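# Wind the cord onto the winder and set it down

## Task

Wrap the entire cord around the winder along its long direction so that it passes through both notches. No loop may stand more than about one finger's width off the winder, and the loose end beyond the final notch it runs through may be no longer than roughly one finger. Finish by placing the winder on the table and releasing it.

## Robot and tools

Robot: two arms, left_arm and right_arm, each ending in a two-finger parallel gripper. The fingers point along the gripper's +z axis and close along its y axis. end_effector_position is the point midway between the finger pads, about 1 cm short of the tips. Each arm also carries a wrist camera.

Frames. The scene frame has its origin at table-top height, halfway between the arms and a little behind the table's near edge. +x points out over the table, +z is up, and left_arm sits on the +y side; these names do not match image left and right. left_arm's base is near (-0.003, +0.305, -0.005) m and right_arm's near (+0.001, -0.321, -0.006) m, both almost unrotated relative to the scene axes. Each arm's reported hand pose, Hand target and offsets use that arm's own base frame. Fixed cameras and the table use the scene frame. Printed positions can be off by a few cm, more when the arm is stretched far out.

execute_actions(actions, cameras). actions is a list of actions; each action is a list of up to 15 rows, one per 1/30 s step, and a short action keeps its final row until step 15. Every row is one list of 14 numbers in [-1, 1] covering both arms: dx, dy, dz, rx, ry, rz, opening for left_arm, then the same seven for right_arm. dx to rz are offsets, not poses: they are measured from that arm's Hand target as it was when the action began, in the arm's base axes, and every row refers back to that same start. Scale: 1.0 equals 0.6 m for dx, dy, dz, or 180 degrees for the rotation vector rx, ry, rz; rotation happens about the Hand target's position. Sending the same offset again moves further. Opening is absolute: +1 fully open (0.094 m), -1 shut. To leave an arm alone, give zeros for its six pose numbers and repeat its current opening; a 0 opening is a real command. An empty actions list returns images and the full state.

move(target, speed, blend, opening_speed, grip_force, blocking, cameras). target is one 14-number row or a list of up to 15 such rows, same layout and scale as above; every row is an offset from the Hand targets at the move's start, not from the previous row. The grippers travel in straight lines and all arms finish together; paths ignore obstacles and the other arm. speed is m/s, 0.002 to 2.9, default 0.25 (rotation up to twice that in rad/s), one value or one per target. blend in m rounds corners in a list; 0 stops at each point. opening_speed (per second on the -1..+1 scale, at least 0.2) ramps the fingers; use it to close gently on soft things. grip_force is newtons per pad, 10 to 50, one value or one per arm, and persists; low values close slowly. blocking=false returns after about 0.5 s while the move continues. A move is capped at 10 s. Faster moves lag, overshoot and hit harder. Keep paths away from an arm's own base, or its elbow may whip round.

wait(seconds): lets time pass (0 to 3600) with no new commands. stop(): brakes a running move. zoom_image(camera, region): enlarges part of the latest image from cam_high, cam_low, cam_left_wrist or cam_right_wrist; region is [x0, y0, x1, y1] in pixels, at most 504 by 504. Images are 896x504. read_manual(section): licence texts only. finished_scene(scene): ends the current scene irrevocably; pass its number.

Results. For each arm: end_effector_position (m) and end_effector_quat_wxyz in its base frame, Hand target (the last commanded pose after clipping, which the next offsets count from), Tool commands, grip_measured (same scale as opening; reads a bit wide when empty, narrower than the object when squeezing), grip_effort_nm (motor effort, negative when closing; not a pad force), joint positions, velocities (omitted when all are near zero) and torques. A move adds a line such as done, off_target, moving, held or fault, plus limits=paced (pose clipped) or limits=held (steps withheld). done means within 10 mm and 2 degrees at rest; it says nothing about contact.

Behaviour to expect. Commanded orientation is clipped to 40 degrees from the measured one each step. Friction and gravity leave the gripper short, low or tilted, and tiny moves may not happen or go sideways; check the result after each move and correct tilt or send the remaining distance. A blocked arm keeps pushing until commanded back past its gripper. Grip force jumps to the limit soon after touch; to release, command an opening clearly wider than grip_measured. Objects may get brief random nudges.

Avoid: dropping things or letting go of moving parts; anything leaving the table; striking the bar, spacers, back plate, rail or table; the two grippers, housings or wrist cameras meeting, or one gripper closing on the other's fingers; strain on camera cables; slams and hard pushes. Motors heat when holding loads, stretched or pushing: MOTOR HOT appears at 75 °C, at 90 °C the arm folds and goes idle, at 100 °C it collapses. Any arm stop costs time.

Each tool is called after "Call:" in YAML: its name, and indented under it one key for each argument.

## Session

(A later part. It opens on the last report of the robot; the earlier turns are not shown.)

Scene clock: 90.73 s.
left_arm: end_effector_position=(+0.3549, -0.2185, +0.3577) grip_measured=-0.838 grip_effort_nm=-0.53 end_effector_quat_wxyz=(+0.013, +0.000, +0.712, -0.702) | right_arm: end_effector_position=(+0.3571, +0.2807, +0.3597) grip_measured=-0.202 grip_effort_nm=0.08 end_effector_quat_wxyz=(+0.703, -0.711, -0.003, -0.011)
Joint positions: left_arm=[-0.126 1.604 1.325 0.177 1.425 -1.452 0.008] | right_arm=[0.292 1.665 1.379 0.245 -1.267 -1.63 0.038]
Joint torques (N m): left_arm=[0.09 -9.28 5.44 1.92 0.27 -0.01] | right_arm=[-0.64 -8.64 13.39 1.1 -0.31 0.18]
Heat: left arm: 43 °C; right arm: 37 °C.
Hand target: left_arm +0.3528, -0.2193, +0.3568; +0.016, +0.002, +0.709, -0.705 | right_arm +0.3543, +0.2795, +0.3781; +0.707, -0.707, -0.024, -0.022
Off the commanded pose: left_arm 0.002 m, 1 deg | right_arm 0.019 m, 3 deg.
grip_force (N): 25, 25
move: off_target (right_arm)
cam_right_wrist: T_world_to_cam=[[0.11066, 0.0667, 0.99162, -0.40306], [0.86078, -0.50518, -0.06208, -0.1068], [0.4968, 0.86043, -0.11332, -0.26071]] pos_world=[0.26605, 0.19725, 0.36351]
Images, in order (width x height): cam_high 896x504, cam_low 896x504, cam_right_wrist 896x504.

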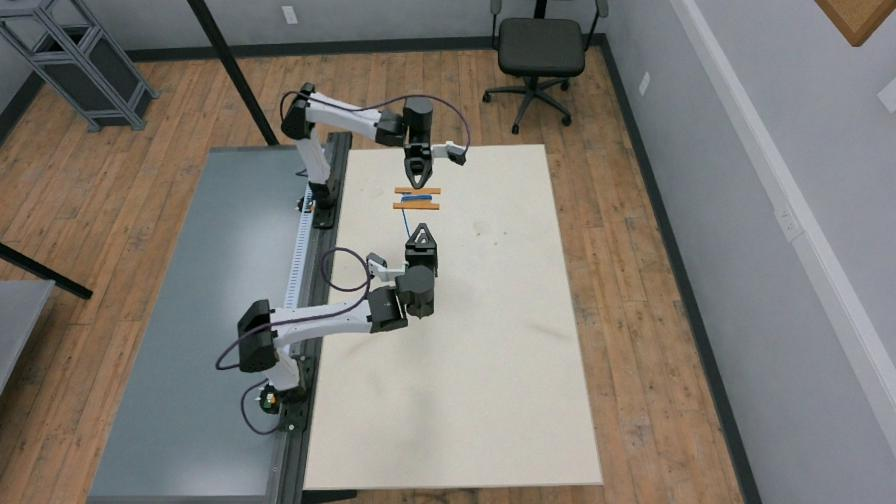

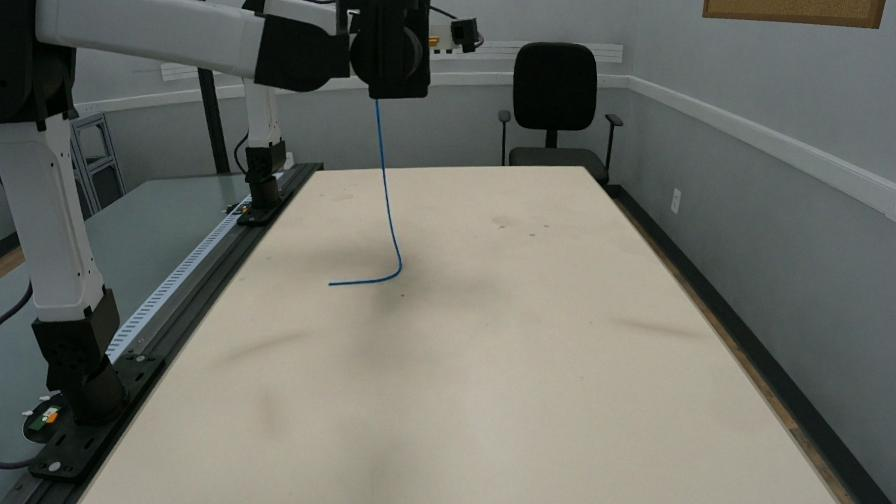

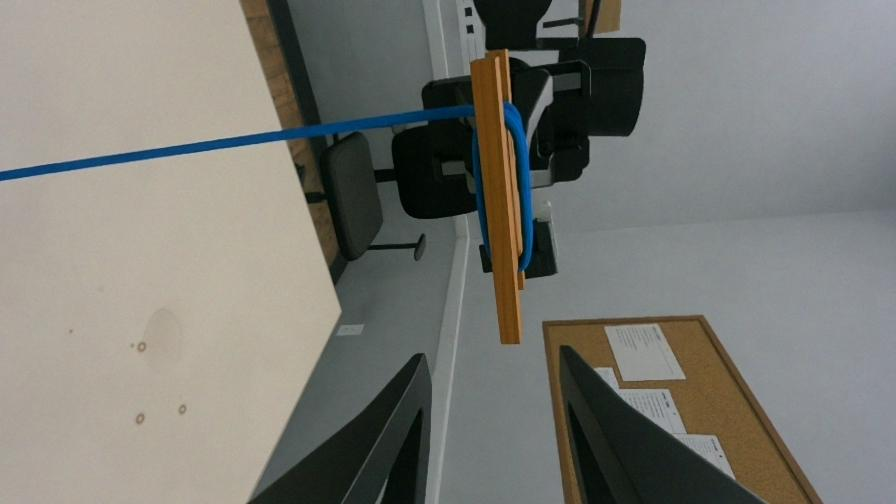

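Call:
move:
  target:
    - [0,0,0,0,0,0,-0.95,0,0.05,0.012,0,0,0,-0.2]
    - [0,0,0,0,0,0,-0.95,0,0.1,0.012,0,0,0,-0.2]
    - [0,0,0,0,0,0,-0.95,0,0.1,0.012,0,0,0,-0.95]
  speed: 0.2
  blend: [0.01,0,0]
  cameras: ["cam_high","cam_right_wrist"]

Call:
zoom_image:
  camera: "cam_high"
  region: [350, 145, 470, 255]

Scene clock: 94.40 s.
left_arm: end_effector_position=(+0.3550, -0.2185, +0.3587) grip_measured=-0.838 grip_effort_nm=-0.53 end_effector_quat_wxyz=(+0.016, +0.002, +0.712, -0.702) | right_arm: end_effector_position=(+0.3488, +0.3405, +0.3679) grip_measured=-0.824 grip_effort_nm=-0.55 end_effector_quat_wxyz=(+0.699, -0.715, -0.013, -0.002)
Joint positions: left_arm=[-0.126 1.604 1.325 0.186 1.425 -1.455 0.008] | right_arm=[0.443 1.734 1.499 0.182 -1.143 -1.64 0.008]
Joint torques (N m): left_arm=[0.1 -9.25 5.55 1.76 0.26 0.08] | right_arm=[-1.01 -8.12 13.74 1.35 -0.09 0.25]
Heat: left arm: 43 °C; right arm: 37 °C.
Hand target: left_arm +0.3526, -0.2192, +0.3568; +0.015, +0.003, +0.712, -0.702 | right_arm +0.3544, +0.3394, +0.3854; +0.707, -0.707, -0.024, -0.022
Off the commanded pose: left_arm 0.003 m, 1 deg | right_arm 0.018 m, 3 deg.
grip_force (N): 25, 25
move: off_target (right_arm); target 3's new opening was sent with right_arm's hand 0.016 m and 2 deg from that target
cam_right_wrist: T_world_to_cam=[[0.1078, 0.07904, 0.99103, -0.41722], [0.87396, -0.48269, -0.05657, -0.08322], [0.47389, 0.87221, -0.12112, -0.30032]] pos_world=[0.26002, 0.25475, 0.3724]

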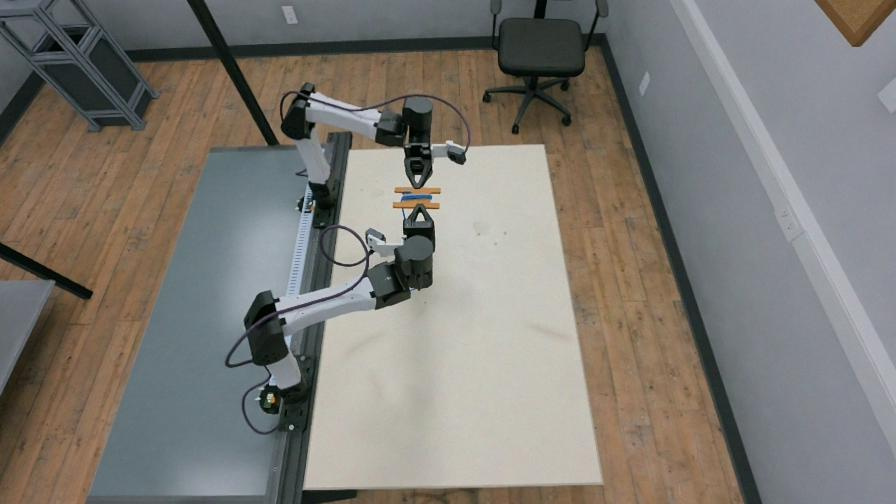

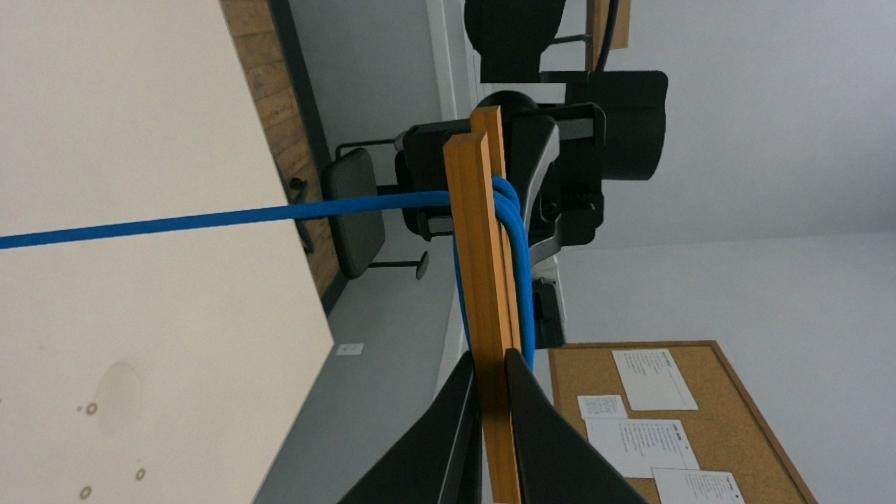

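Scaled by 4.200 from the camera's image (finer frame: 1280x720).

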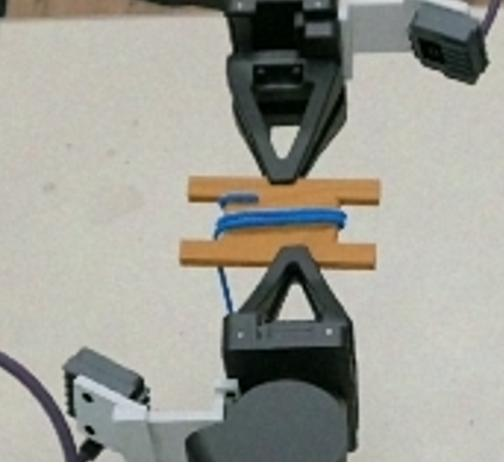

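Call:
move:
  target:
    - [0,0,0,0,0,0,-0.3,0,0,0,0,0,0,-0.95]
    - [0,0.07,0.005,0,0,0,-0.3,0,-0.03,0,0,0,0,-0.95]
    - [0,0.05,0.005,0,-0.5,0,-0.1,0,-0.067,0,-0.009,0.52,-0.009,-0.95]
    - [0,0.03,0.005,0,-0.75,0,-0.1,0,-0.067,0,-0.007,0.7,-0.012,-0.95]
    - [0,0.03,0.005,0,-0.985,0,0.1,0,-0.067,0,0,1,0,-0.95]
  speed: 0.4
  blend: [0,0.01,0.03,0.02,0]
  cameras: ["cam_high","cam_left_wrist","cam_low"]

Call:
zoom_image:
  camera: "cam_high"
  region: [350, 155, 470, 265]

Scene clock: 104.80 s.
left_arm: end_effector_position=(+0.3619, -0.1995, +0.3475) grip_measured=+0.098 grip_effort_nm=0.13 end_effector_quat_wxyz=(+0.714, +0.699, +0.017, -0.028) | right_arm: end_effector_position=(+0.3612, +0.3061, +0.3702) grip_measured=-0.831 grip_effort_nm=-0.57 end_effector_quat_wxyz=(+0.006, -0.009, +0.714, +0.700)
Joint positions: left_arm=[-0.07 1.692 1.212 0.866 1.512 1.123 0.052] | right_arm=[0.35 1.72 1.493 0.169 -1.225 1.496 0.008]
Joint torques (N m): left_arm=[-0.17 -12.45 6.24 1.16 -0.06 -0.01] | right_arm=[-1.24 -12.27 8.16 1.57 -0.17 0.11]
Heat: left arm: 43 °C; right arm: 38 °C.
Hand target: left_arm +0.3526, -0.2012, +0.3598; +0.712, +0.702, +0.002, -0.013 | right_arm +0.3543, +0.2993, +0.3854; +0.024, -0.022, +0.707, +0.707
Off the commanded pose: left_arm 0.016 m, 2 deg | right_arm 0.018 m, 3 deg.
grip_force (N): 25, 25
move: off_target (left_arm, right_arm); blend cut to 0 m at target 3; target 5's new opening was sent with left_arm's hand 0.014 m and 2 deg from that target
cam_left_wrist: T_world_to_cam=[[0.07314, -0.10149, -0.99214, 0.31073], [0.8807, 0.47338, 0.0165, -0.19462], [0.46799, -0.87499, 0.12401, -0.26859]] pos_world=[0.27437, -0.11134, 0.34481]
Images, in order (width x height): cam_high 896x504, cam_low 896x504, cam_left_wrist 896x504.

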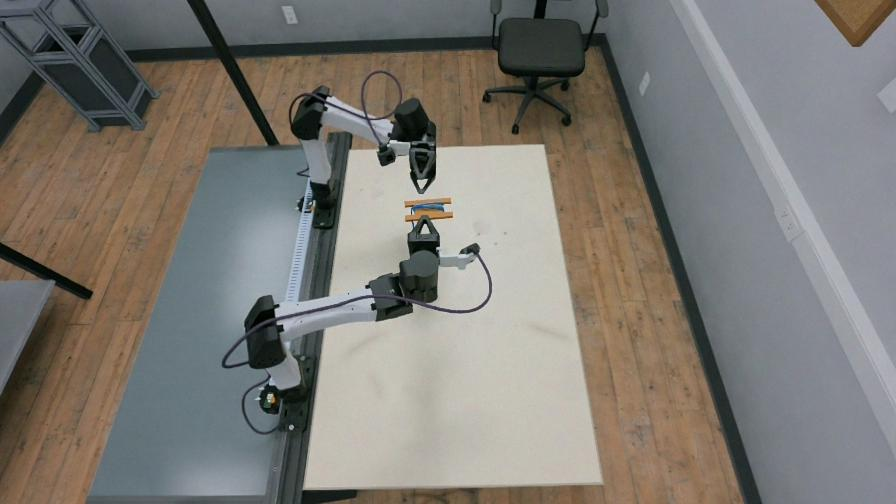

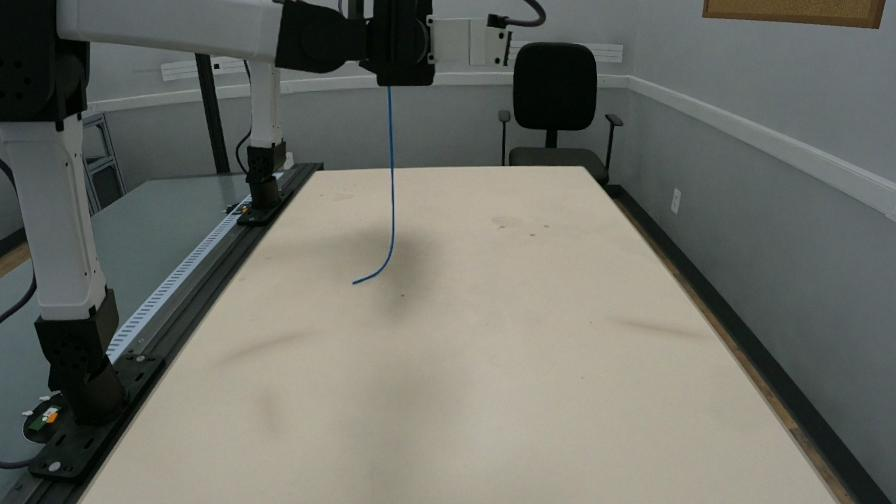

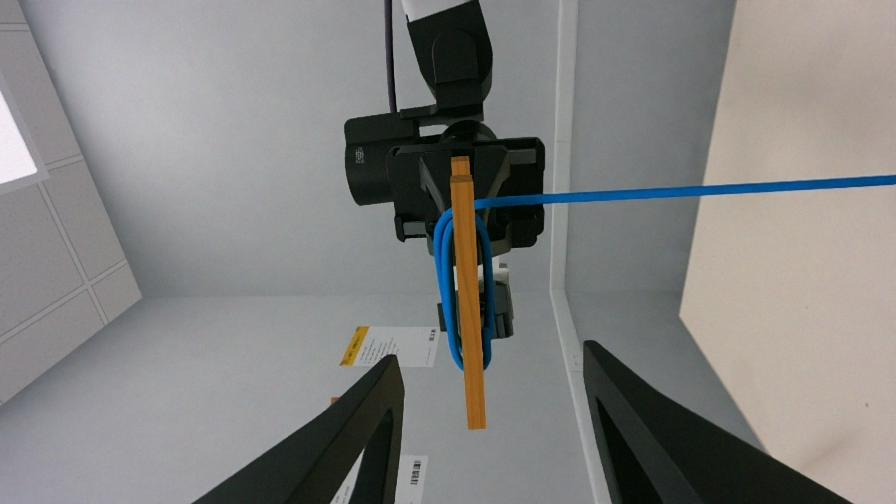

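Scaled by 4.200 from the camera's image (finer frame: 1280x720).

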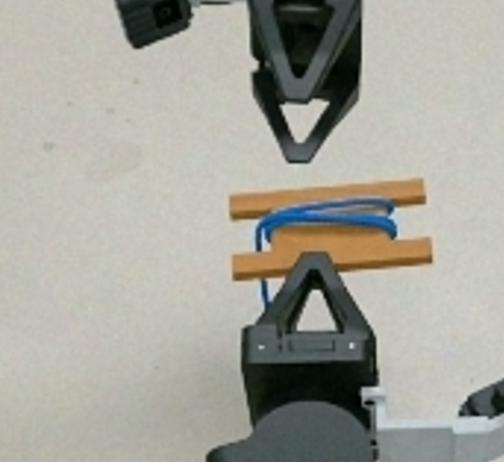

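Call:
move:
  target:
    - [0,-0.03,-0.005,0,0,0,0.1,-0.05,0,0,0,0,-0.02,-0.95]
    - [0,-0.105,-0.005,0,0,0,0.1,-0.05,0,0,0,0,-0.02,-0.95]
  speed: 0.2
  cameras: ["cam_high","cam_left_wrist"]

Call:
zoom_image:
  camera: "cam_high"
  region: [350, 155, 470, 265]

Scene clock: 107.87 s.
left_arm: end_effector_position=(+0.3543, -0.2595, +0.3428) grip_measured=+0.099 grip_effort_nm=0.12 end_effector_quat_wxyz=(+0.710, +0.704, +0.013, -0.025) | right_arm: end_effector_position=(+0.3312, +0.2985, +0.3782) grip_measured=-0.832 grip_effort_nm=-0.57 end_effector_quat_wxyz=(+0.039, +0.010, +0.712, +0.701)
Joint positions: left_arm=[-0.235 1.662 1.269 0.437 1.352 1.475 0.052] | right_arm=[0.373 1.558 1.34 0.185 -1.128 1.5 0.008]
Joint torques (N m): left_arm=[-0.72 -9.89 9.2 1.35 0.04 -0.12] | right_arm=[0.5 -9.29 8.32 1.56 -0.1 0.11]
Heat: left arm: 43 °C; right arm: 38 °C.
Hand target: left_arm +0.3527, -0.2642, +0.3567; +0.712, +0.702, +0.002, -0.013 | right_arm +0.3243, +0.2993, +0.3853; +0.046, +0.000, +0.707, +0.706
Off the commanded pose: left_arm 0.015 m, 2 deg | right_arm 0.010 m, 2 deg.
grip_force (N): 25, 25
move: off_target (left_arm)
cam_left_wrist: T_world_to_cam=[[0.08259, -0.08914, -0.99259, 0.30056], [0.88111, 0.47189, 0.03094, -0.16495], [0.46564, -0.87714, 0.11751, -0.31452]] pos_world=[0.26697, -0.17124, 0.3404]

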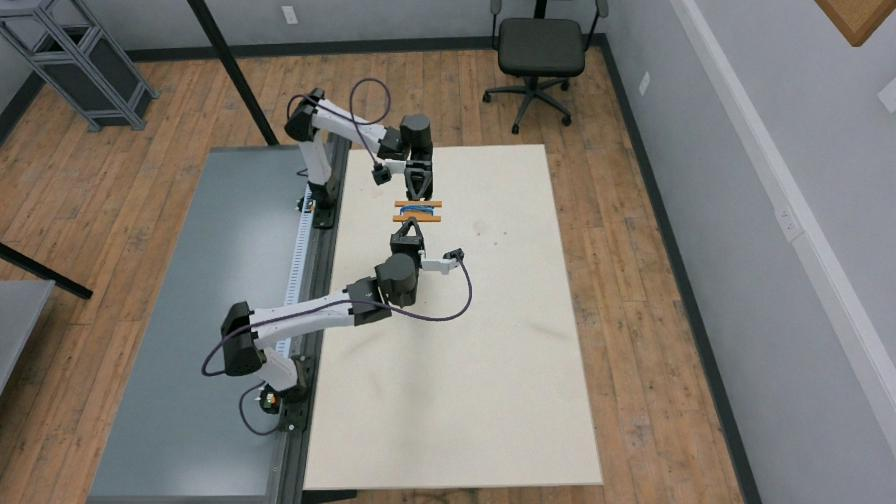

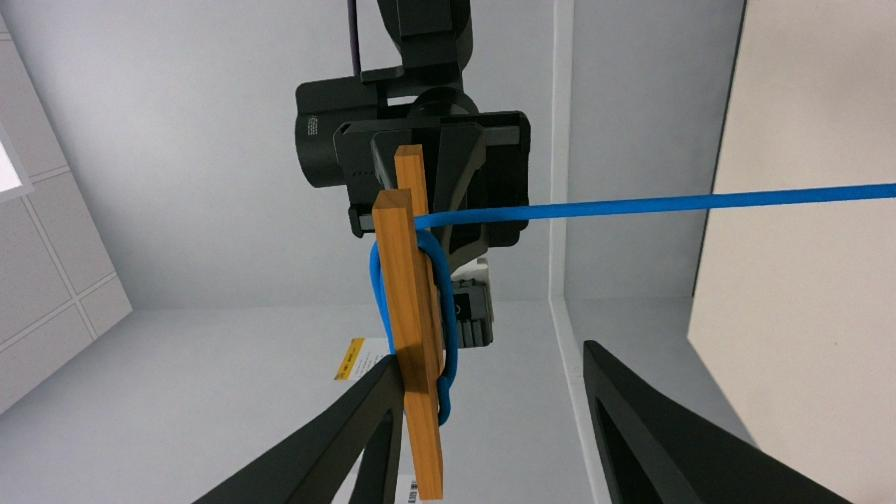

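Scaled by 4.200 from the camera's image (finer frame: 1280x720).

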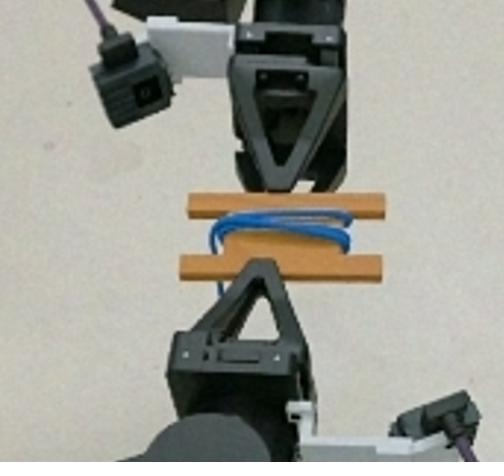

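Call:
move:
  target:
    - [0,0,0.045,0,0,0,0.1,0,0,0,0,0,0,-0.95]
  speed: 0.1
  cameras: ["cam_left_wrist"]

Scene clock: 109.33 s.
left_arm: end_effector_position=(+0.3563, -0.2625, +0.3651) grip_measured=+0.099 grip_effort_nm=0.12 end_effector_quat_wxyz=(+0.708, +0.705, +0.019, -0.031) | right_arm: end_effector_position=(+0.3310, +0.3001, +0.3801) grip_measured=-0.832 grip_effort_nm=-0.57 end_effector_quat_wxyz=(+0.044, +0.006, +0.710, +0.703)
Joint positions: left_arm=[-0.242 1.662 1.367 0.317 1.346 1.479 0.052] | right_arm=[0.378 1.558 1.339 0.201 -1.121 1.5 0.008]
Joint torques (N m): left_arm=[-0.18 -10.61 9.52 1.45 0.11 -0.1] | right_arm=[0.03 -9.29 8.4 1.42 -0.15 0.11]
Heat: left arm: 44 °C; right arm: 38 °C.
Hand target: left_arm +0.3527, -0.2642, +0.3838; +0.712, +0.702, +0.002, -0.013 | right_arm +0.3243, +0.2993, +0.3854; +0.046, +0.000, +0.707, +0.706
Off the commanded pose: left_arm 0.019 m, 3 deg | right_arm 0.009 m, 1 deg.
grip_force (N): 25, 25
move: off_target (left_arm)
cam_left_wrist: T_world_to_cam=[[0.06613, -0.08435, -0.99424, 0.33], [0.88152, 0.47178, 0.01861, -0.16168], [0.4675, -0.87767, 0.10555, -0.31715]] pos_world=[0.26897, -0.17424, 0.36459]

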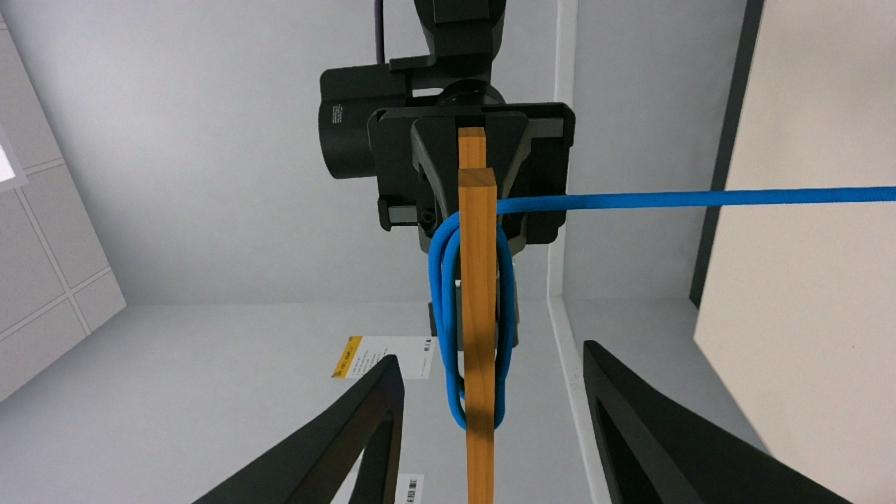

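Call:
move:
  target:
    - [0,0,0.003,0,0,0,-0.95,0,0,0,0,0,0,-0.95]
    - [0,0,0,0,0,0,-0.95,0,0,0,0,0,0,-0.3]
    - [0,0,-0.03,0,0,0,-0.95,0,-0.1,0,0,0,0,-0.3]
    - [0,0,-0.025,0.004,0.5,0.004,-0.95,0.025,-0.1,-0.01,-0.016,-0.5,0,-0.3]
    - [0,0,-0.025,0.003,0.68,0.006,-0.95,0.025,-0.1,-0.01,-0.032,-0.978,0,-0.2]
  speed: 0.45
  blend: [0,0,0.01,0.03,0]
  cameras: ["cam_high","cam_right_wrist"]

Call:
zoom_image:
  camera: "cam_right_wrist"
  region: [250, 50, 700, 400]

Scene clock: 119.77 s.
left_arm: end_effector_position=(+0.3617, -0.2638, +0.3485) grip_measured=-0.836 grip_effort_nm=-0.53 end_effector_quat_wxyz=(+0.316, +0.313, +0.645, -0.621) | right_arm: end_effector_position=(+0.3433, +0.2431, +0.3549) grip_measured=-0.202 grip_effort_nm=0.08 end_effector_quat_wxyz=(+0.703, -0.710, +0.023, +0.024)
Joint positions: left_arm=[-0.246 1.662 1.363 0.191 1.305 -0.544 0.008] | right_arm=[0.198 1.59 1.28 0.263 -1.374 -1.55 0.038]
Joint torques (N m): left_arm=[-0.31 -13.18 7.23 1.98 0.19 -0.06] | right_arm=[-1.14 -9.76 13.3 1.03 -0.19 0.17]
Heat: left arm: 46 °C; right arm: 37 °C.
Hand target: left_arm +0.3526, -0.2643, +0.3687; +0.339, +0.329, +0.630, -0.616 | right_arm +0.3394, +0.2393, +0.3794; +0.708, -0.706, +0.001, +0.001
Off the commanded pose: left_arm 0.022 m, 4 deg | right_arm 0.025 m, 4 deg.
grip_force (N): 25, 25
move: off_target (left_arm, right_arm); target 5's new opening was sent with right_arm's hand 0.024 m and 4 deg from that target
cam_right_wrist: T_world_to_cam=[[0.19572, 0.06527, 0.97849, -0.41838], [0.85838, -0.49389, -0.13875, -0.08894], [0.4742, 0.86707, -0.15269, -0.20204]] pos_world=[0.25404, 0.15856, 0.36619]

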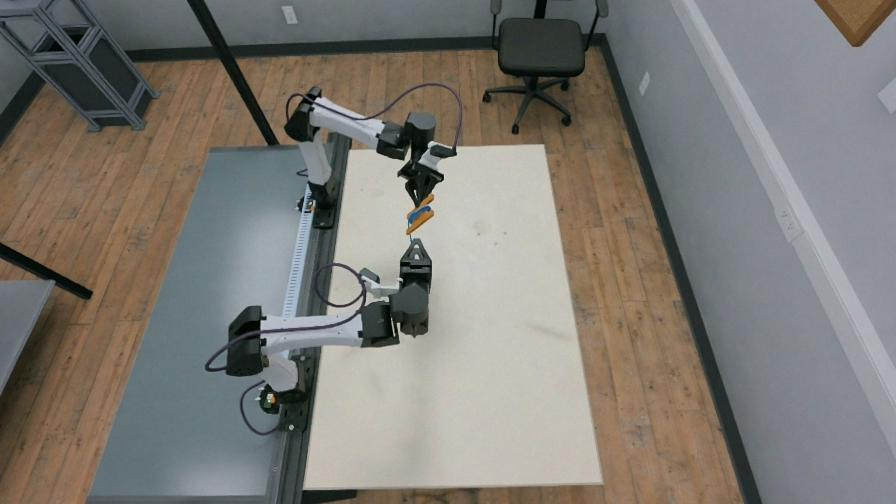

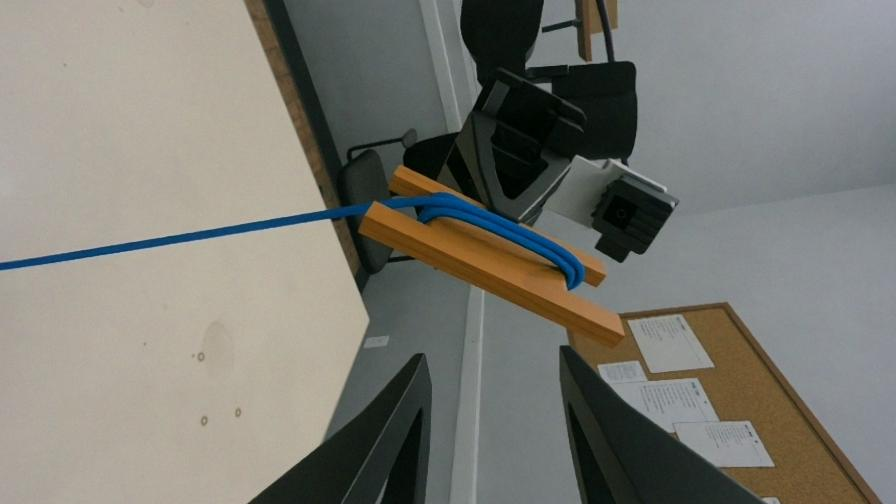

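Scaled by 1.120 from the camera's image (finer frame: 1280x720).

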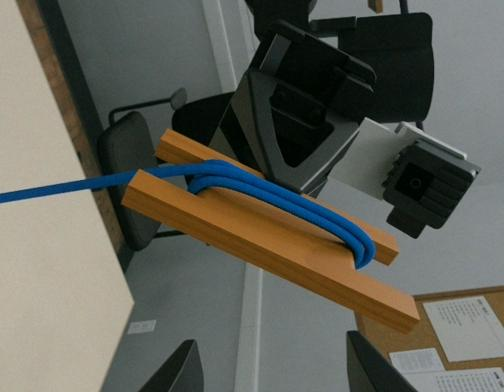

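Call:
move:
  target: [0,0,0,-0.007,0.318,-0.005,-0.95,0.01,0.05,0,0,-0.02,0,-0.2]
  speed: 0.4
  cameras: ["cam_high","cam_right_wrist","cam_low"]

Call:
zoom_image:
  camera: "cam_high"
  region: [350, 165, 470, 275]

Scene clock: 122.67 s.
left_arm: end_effector_position=(+0.3607, -0.2640, +0.3607) grip_measured=-0.836 grip_effort_nm=-0.53 end_effector_quat_wxyz=(-0.012, -0.019, +0.710, -0.704) | right_arm: end_effector_position=(+0.3427, +0.2666, +0.3678) grip_measured=-0.202 grip_effort_nm=0.08 end_effector_quat_wxyz=(+0.706, -0.708, -0.011, -0.011)
Joint positions: left_arm=[-0.246 1.662 1.375 0.256 1.315 -1.584 0.008] | right_arm=[0.264 1.605 1.334 0.257 -1.308 -1.616 0.038]
Joint torques (N m): left_arm=[-0.05 -11.62 5.94 2.01 0.32 0] | right_arm=[0.2 -6.64 13.22 1.07 -0.05 0.18]
Heat: left arm: 47 °C; right arm: 37 °C.
Hand target: left_arm +0.3526, -0.2643, +0.3688; -0.006, -0.005, +0.706, -0.708 | right_arm +0.3454, +0.2693, +0.3793; +0.708, -0.706, -0.021, -0.022
Off the commanded pose: left_arm 0.011 m, 2 deg | right_arm 0.012 m, 2 deg.
grip_force (N): 25, 25
move: off_target (left_arm, right_arm)
cam_right_wrist: T_world_to_cam=[[0.09866, 0.05966, 0.99333, -0.40315], [0.86764, -0.49397, -0.05651, -0.10846], [0.48731, 0.86743, -0.1005, -0.24393]] pos_world=[0.25275, 0.18207, 0.36982]
Images, in order (width x height): cam_high 896x504, cam_low 896x504, cam_right_wrist 896x504.

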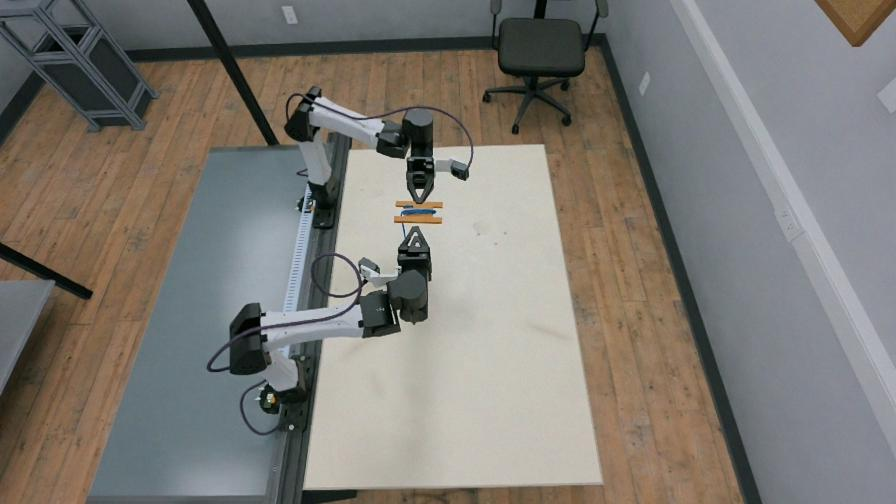

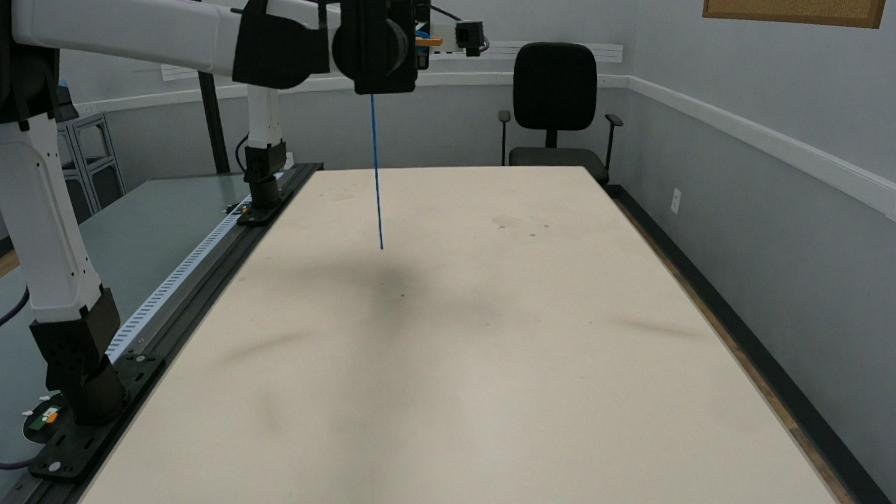

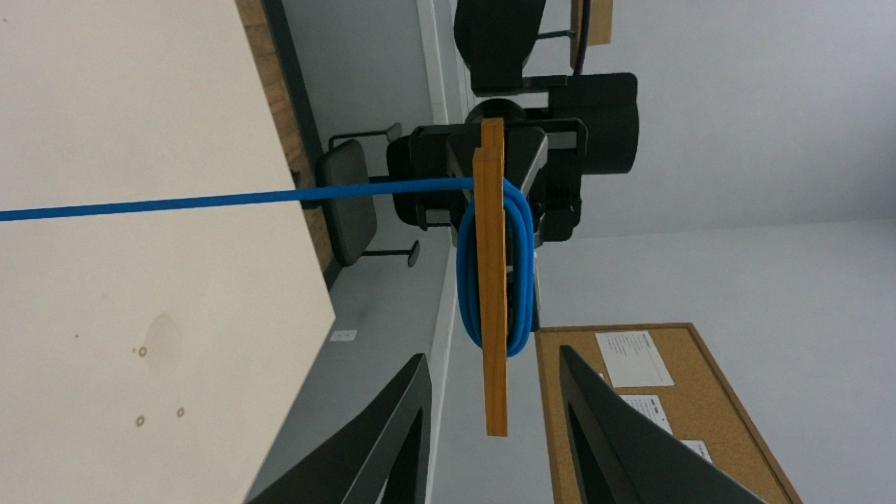

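Scaled by 4.200 from the camera's image (finer frame: 1280x720).

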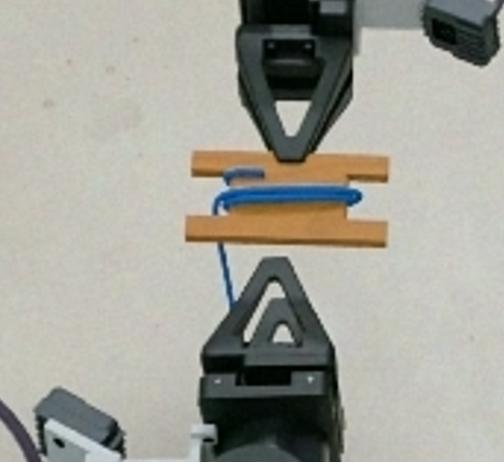

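Call:
move:
  target:
    - [0,0,0,0,0,0,-0.95,0.017,0.047,0.008,0,0,0,-0.2]
    - [0,0,0,0,0,0,-0.95,0.017,0.047,0.008,0,0,0,-0.95]
  speed: 0.15
  cameras: ["cam_high","cam_right_wrist"]

Call:
zoom_image:
  camera: "cam_high"
  region: [350, 165, 470, 275]

Scene clock: 125.97 s.
left_arm: end_effector_position=(+0.3608, -0.2640, +0.3626) grip_measured=-0.836 grip_effort_nm=-0.53 end_effector_quat_wxyz=(-0.007, -0.015, +0.708, -0.706) | right_arm: end_effector_position=(+0.3515, +0.2971, +0.3709) grip_measured=-0.831 grip_effort_nm=-0.52 end_effector_quat_wxyz=(+0.704, -0.710, -0.010, -0.005)
Joint positions: left_arm=[-0.246 1.662 1.375 0.272 1.315 -1.587 0.008] | right_arm=[0.336 1.674 1.428 0.217 -1.241 -1.62 0.008]
Joint torques (N m): left_arm=[-0.05 -11.58 5.89 1.87 0.31 -0.05] | right_arm=[-0.51 -7.34 13.3 1.2 -0.07 0.17]
Heat: left arm: 47 °C; right arm: 36 °C.
Hand target: left_arm +0.3526, -0.2643, +0.3688; -0.006, -0.005, +0.706, -0.708 | right_arm +0.3556, +0.2975, +0.3841; +0.708, -0.706, -0.021, -0.022
Off the commanded pose: left_arm 0.010 m, 1 deg | right_arm 0.014 m, 2 deg.
grip_force (N): 25, 25
move: off_target (right_arm); target 2's new opening was sent with right_arm's hand 0.013 m and 2 deg from that target
cam_right_wrist: T_world_to_cam=[[0.10791, 0.06577, 0.99198, -0.41353], [0.8699, -0.48929, -0.06219, -0.1009], [0.48128, 0.86964, -0.11001, -0.26935]] pos_world=[0.26203, 0.21206, 0.37431]

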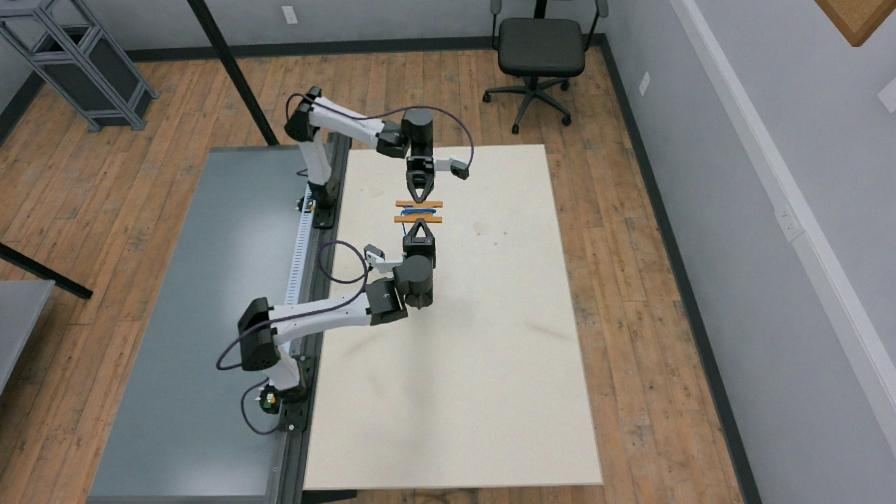

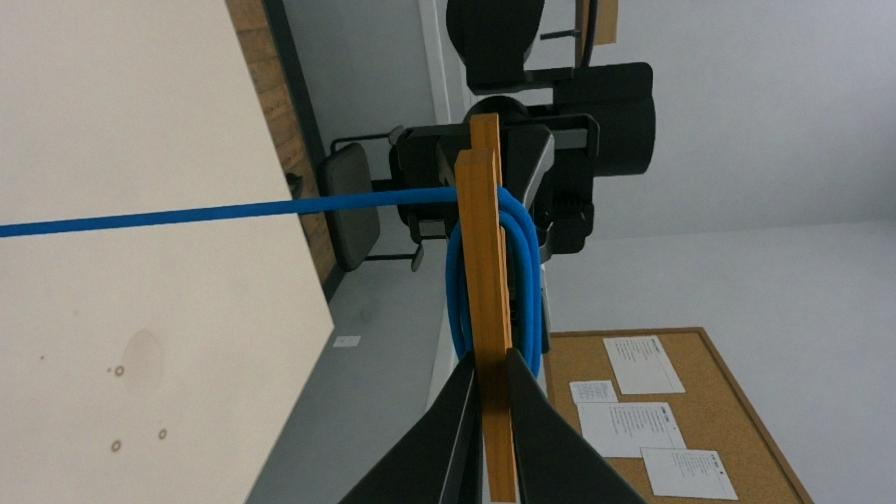

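Scaled by 4.200 from the camera's image (finer frame: 1280x720).

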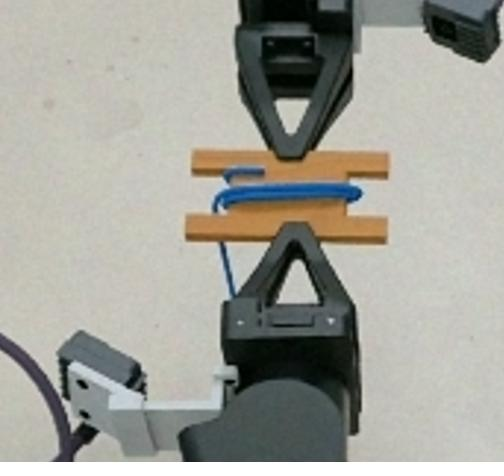

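Call:
move:
  target:
    - [0,0,0,0,0,0,-0.3,0,0,0,0,0,0,-0.95]
    - [0,0.09,0.0,0,0,0,-0.3,0,0,0,0,0,0,-0.95]
    - [0,0.09,0.0,0,-0.5,0,-0.1,0,0,0,0.005,0.517,0.005,-0.95]
    - [0,0.09,0.0,0,-0.98,0,0.1,-0.02,0,0,0,1,0,-0.95]
  speed: 0.4
  blend: [0,0.01,0.03,0]
  cameras: ["cam_high","cam_left_wrist","cam_low"]

Call:
zoom_image:
  camera: "cam_high"
  region: [350, 155, 470, 265]

Scene clock: 136.63 s.
left_arm: end_effector_position=(+0.3605, -0.2086, +0.3435) grip_measured=+0.098 grip_effort_nm=0.13 end_effector_quat_wxyz=(+0.703, +0.707, +0.056, -0.053) | right_arm: end_effector_position=(+0.3507, +0.2983, +0.3718) grip_measured=-0.833 grip_effort_nm=-0.57 end_effector_quat_wxyz=(+0.004, -0.011, +0.714, +0.700)
Joint positions: left_arm=[-0.096 1.635 1.285 0.284 1.471 1.481 0.052] | right_arm=[0.339 1.676 1.448 0.17 -1.241 1.496 0.008]
Joint torques (N m): left_arm=[-0.18 -12.44 9.46 1.4 0.22 -0.04] | right_arm=[0.23 -11.4 8.16 1.56 -0.01 0.11]
Heat: left arm: 47 °C; right arm: 36 °C.
Hand target: left_arm +0.3526, -0.2102, +0.3689; +0.706, +0.707, +0.028, -0.027 | right_arm +0.3436, +0.2975, +0.3842; +0.021, -0.022, +0.708, +0.706
Off the commanded pose: left_arm 0.027 m, 4 deg | right_arm 0.014 m, 3 deg.
grip_force (N): 25, 25
move: off_target (left_arm, right_arm); blend cut to 0 m at target 3; target 3's new opening was sent with left_arm's hand 0.026 m and 5 deg from that target; target 4's new opening was sent with left_arm's hand 0.026 m and 4 deg from that target
cam_left_wrist: T_world_to_cam=[[-0.01637, -0.07179, -0.99728, 0.34618], [0.87016, 0.49026, -0.04958, -0.15905], [0.49249, -0.86861, 0.05445, -0.25911]] pos_world=[0.27168, -0.12224, 0.35146]
Images, in order (width x height): cam_high 896x504, cam_low 896x504, cam_left_wrist 896x504.

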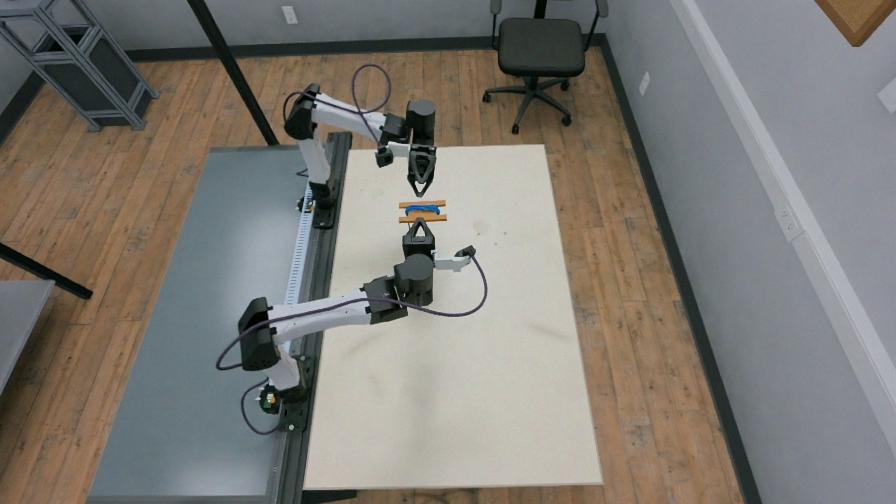

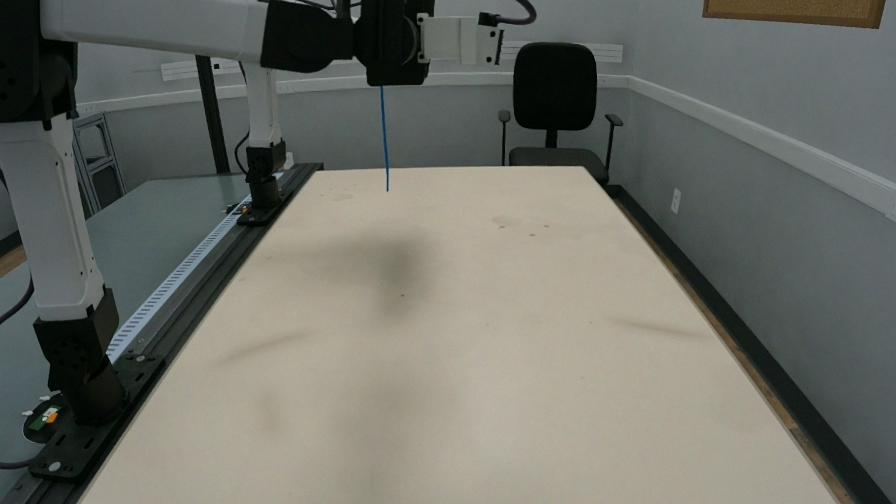

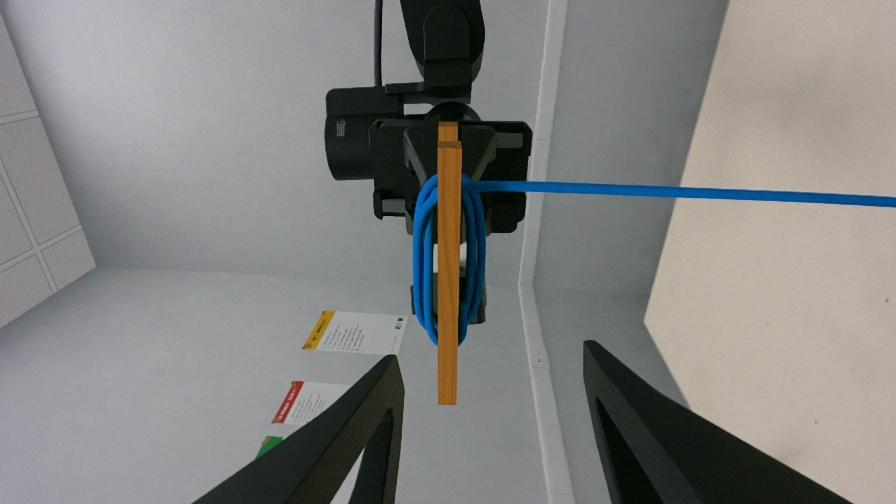

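Scaled by 4.200 from the camera's image (finer frame: 1280x720).

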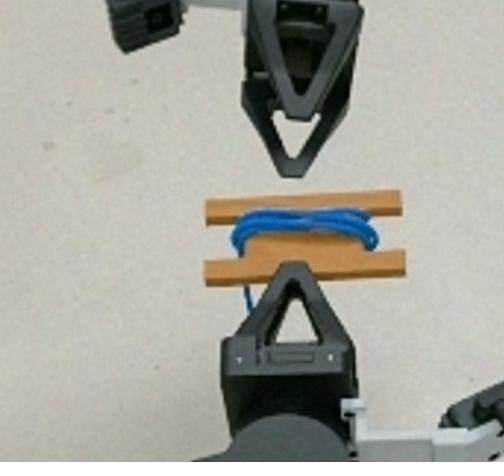

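Call:
move:
  target:
    - [0.017,-0.03,0.012,0,0,0.042,0.1,0,0,0,0,0,0,-0.95]
    - [0.017,-0.0913,0.012,0,0,0.042,0.1,0,0,0,0,0,0,-0.95]
  speed: 0.25
  blend: [0.01,0]
  cameras: ["cam_high","cam_left_wrist"]

Call:
zoom_image:
  camera: "cam_high"
  region: [350, 155, 470, 265]

Scene clock: 138.40 s.
left_arm: end_effector_position=(+0.3612, -0.2645, +0.3623) grip_measured=+0.098 grip_effort_nm=0.13 end_effector_quat_wxyz=(+0.702, +0.707, +0.084, +0.006) | right_arm: end_effector_position=(+0.3507, +0.2983, +0.3718) grip_measured=-0.833 grip_effort_nm=-0.57 end_effector_quat_wxyz=(+0.004, -0.011, +0.714, +0.700)
Joint positions: left_arm=[-0.265 1.591 1.31 0.247 1.178 1.492 0.052] | right_arm=[0.339 1.676 1.448 0.17 -1.241 1.496 0.008]
Joint torques (N m): left_arm=[0.28 -8.42 9.72 1.58 0.17 -0.12] | right_arm=[0.21 -11.4 8.17 1.56 -0.01 0.12]
Heat: left arm: 47 °C; right arm: 36 °C.
Hand target: left_arm +0.3629, -0.2650, +0.3758; +0.706, +0.704, +0.075, +0.019 | right_arm +0.3436, +0.2975, +0.3842; +0.021, -0.022, +0.708, +0.706
Off the commanded pose: left_arm 0.014 m, 2 deg | right_arm 0.014 m, 3 deg.
grip_force (N): 25, 25
move: off_target (left_arm)
cam_left_wrist: T_world_to_cam=[[0.03505, -0.06129, -0.9975, 0.34522], [0.80481, 0.59347, -0.00818, -0.09532], [0.59249, -0.80252, 0.07013, -0.33336]] pos_world=[0.26212, -0.18981, 0.36696]

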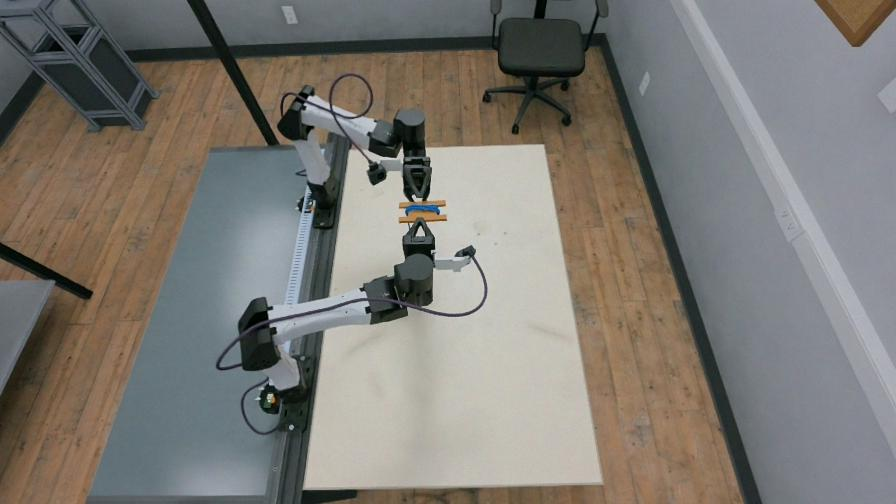

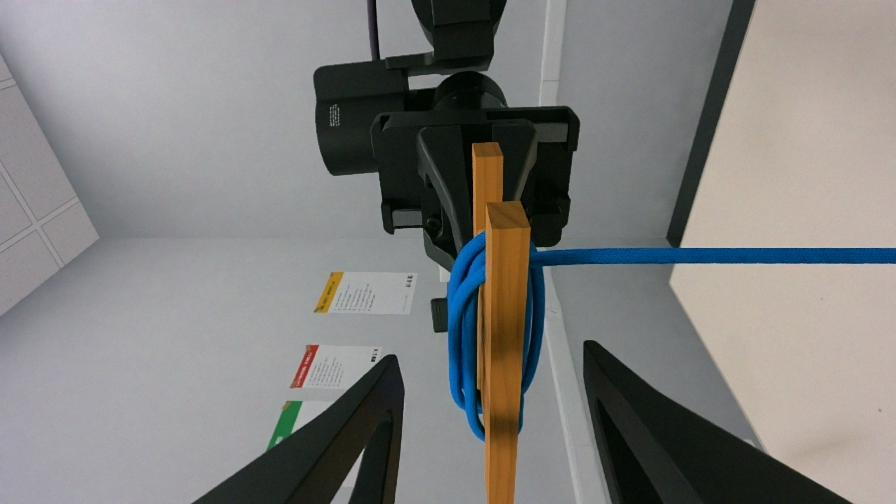

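Scaled by 4.200 from the camera's image (finer frame: 1280x720).

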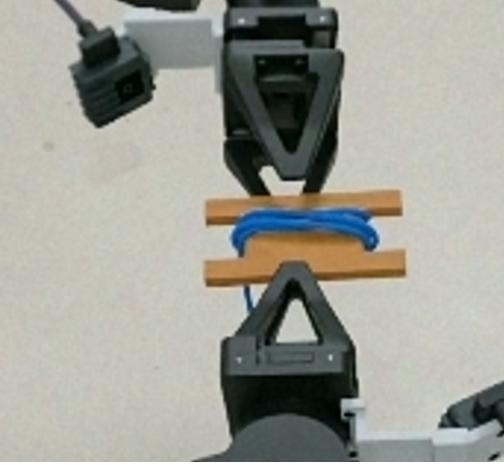

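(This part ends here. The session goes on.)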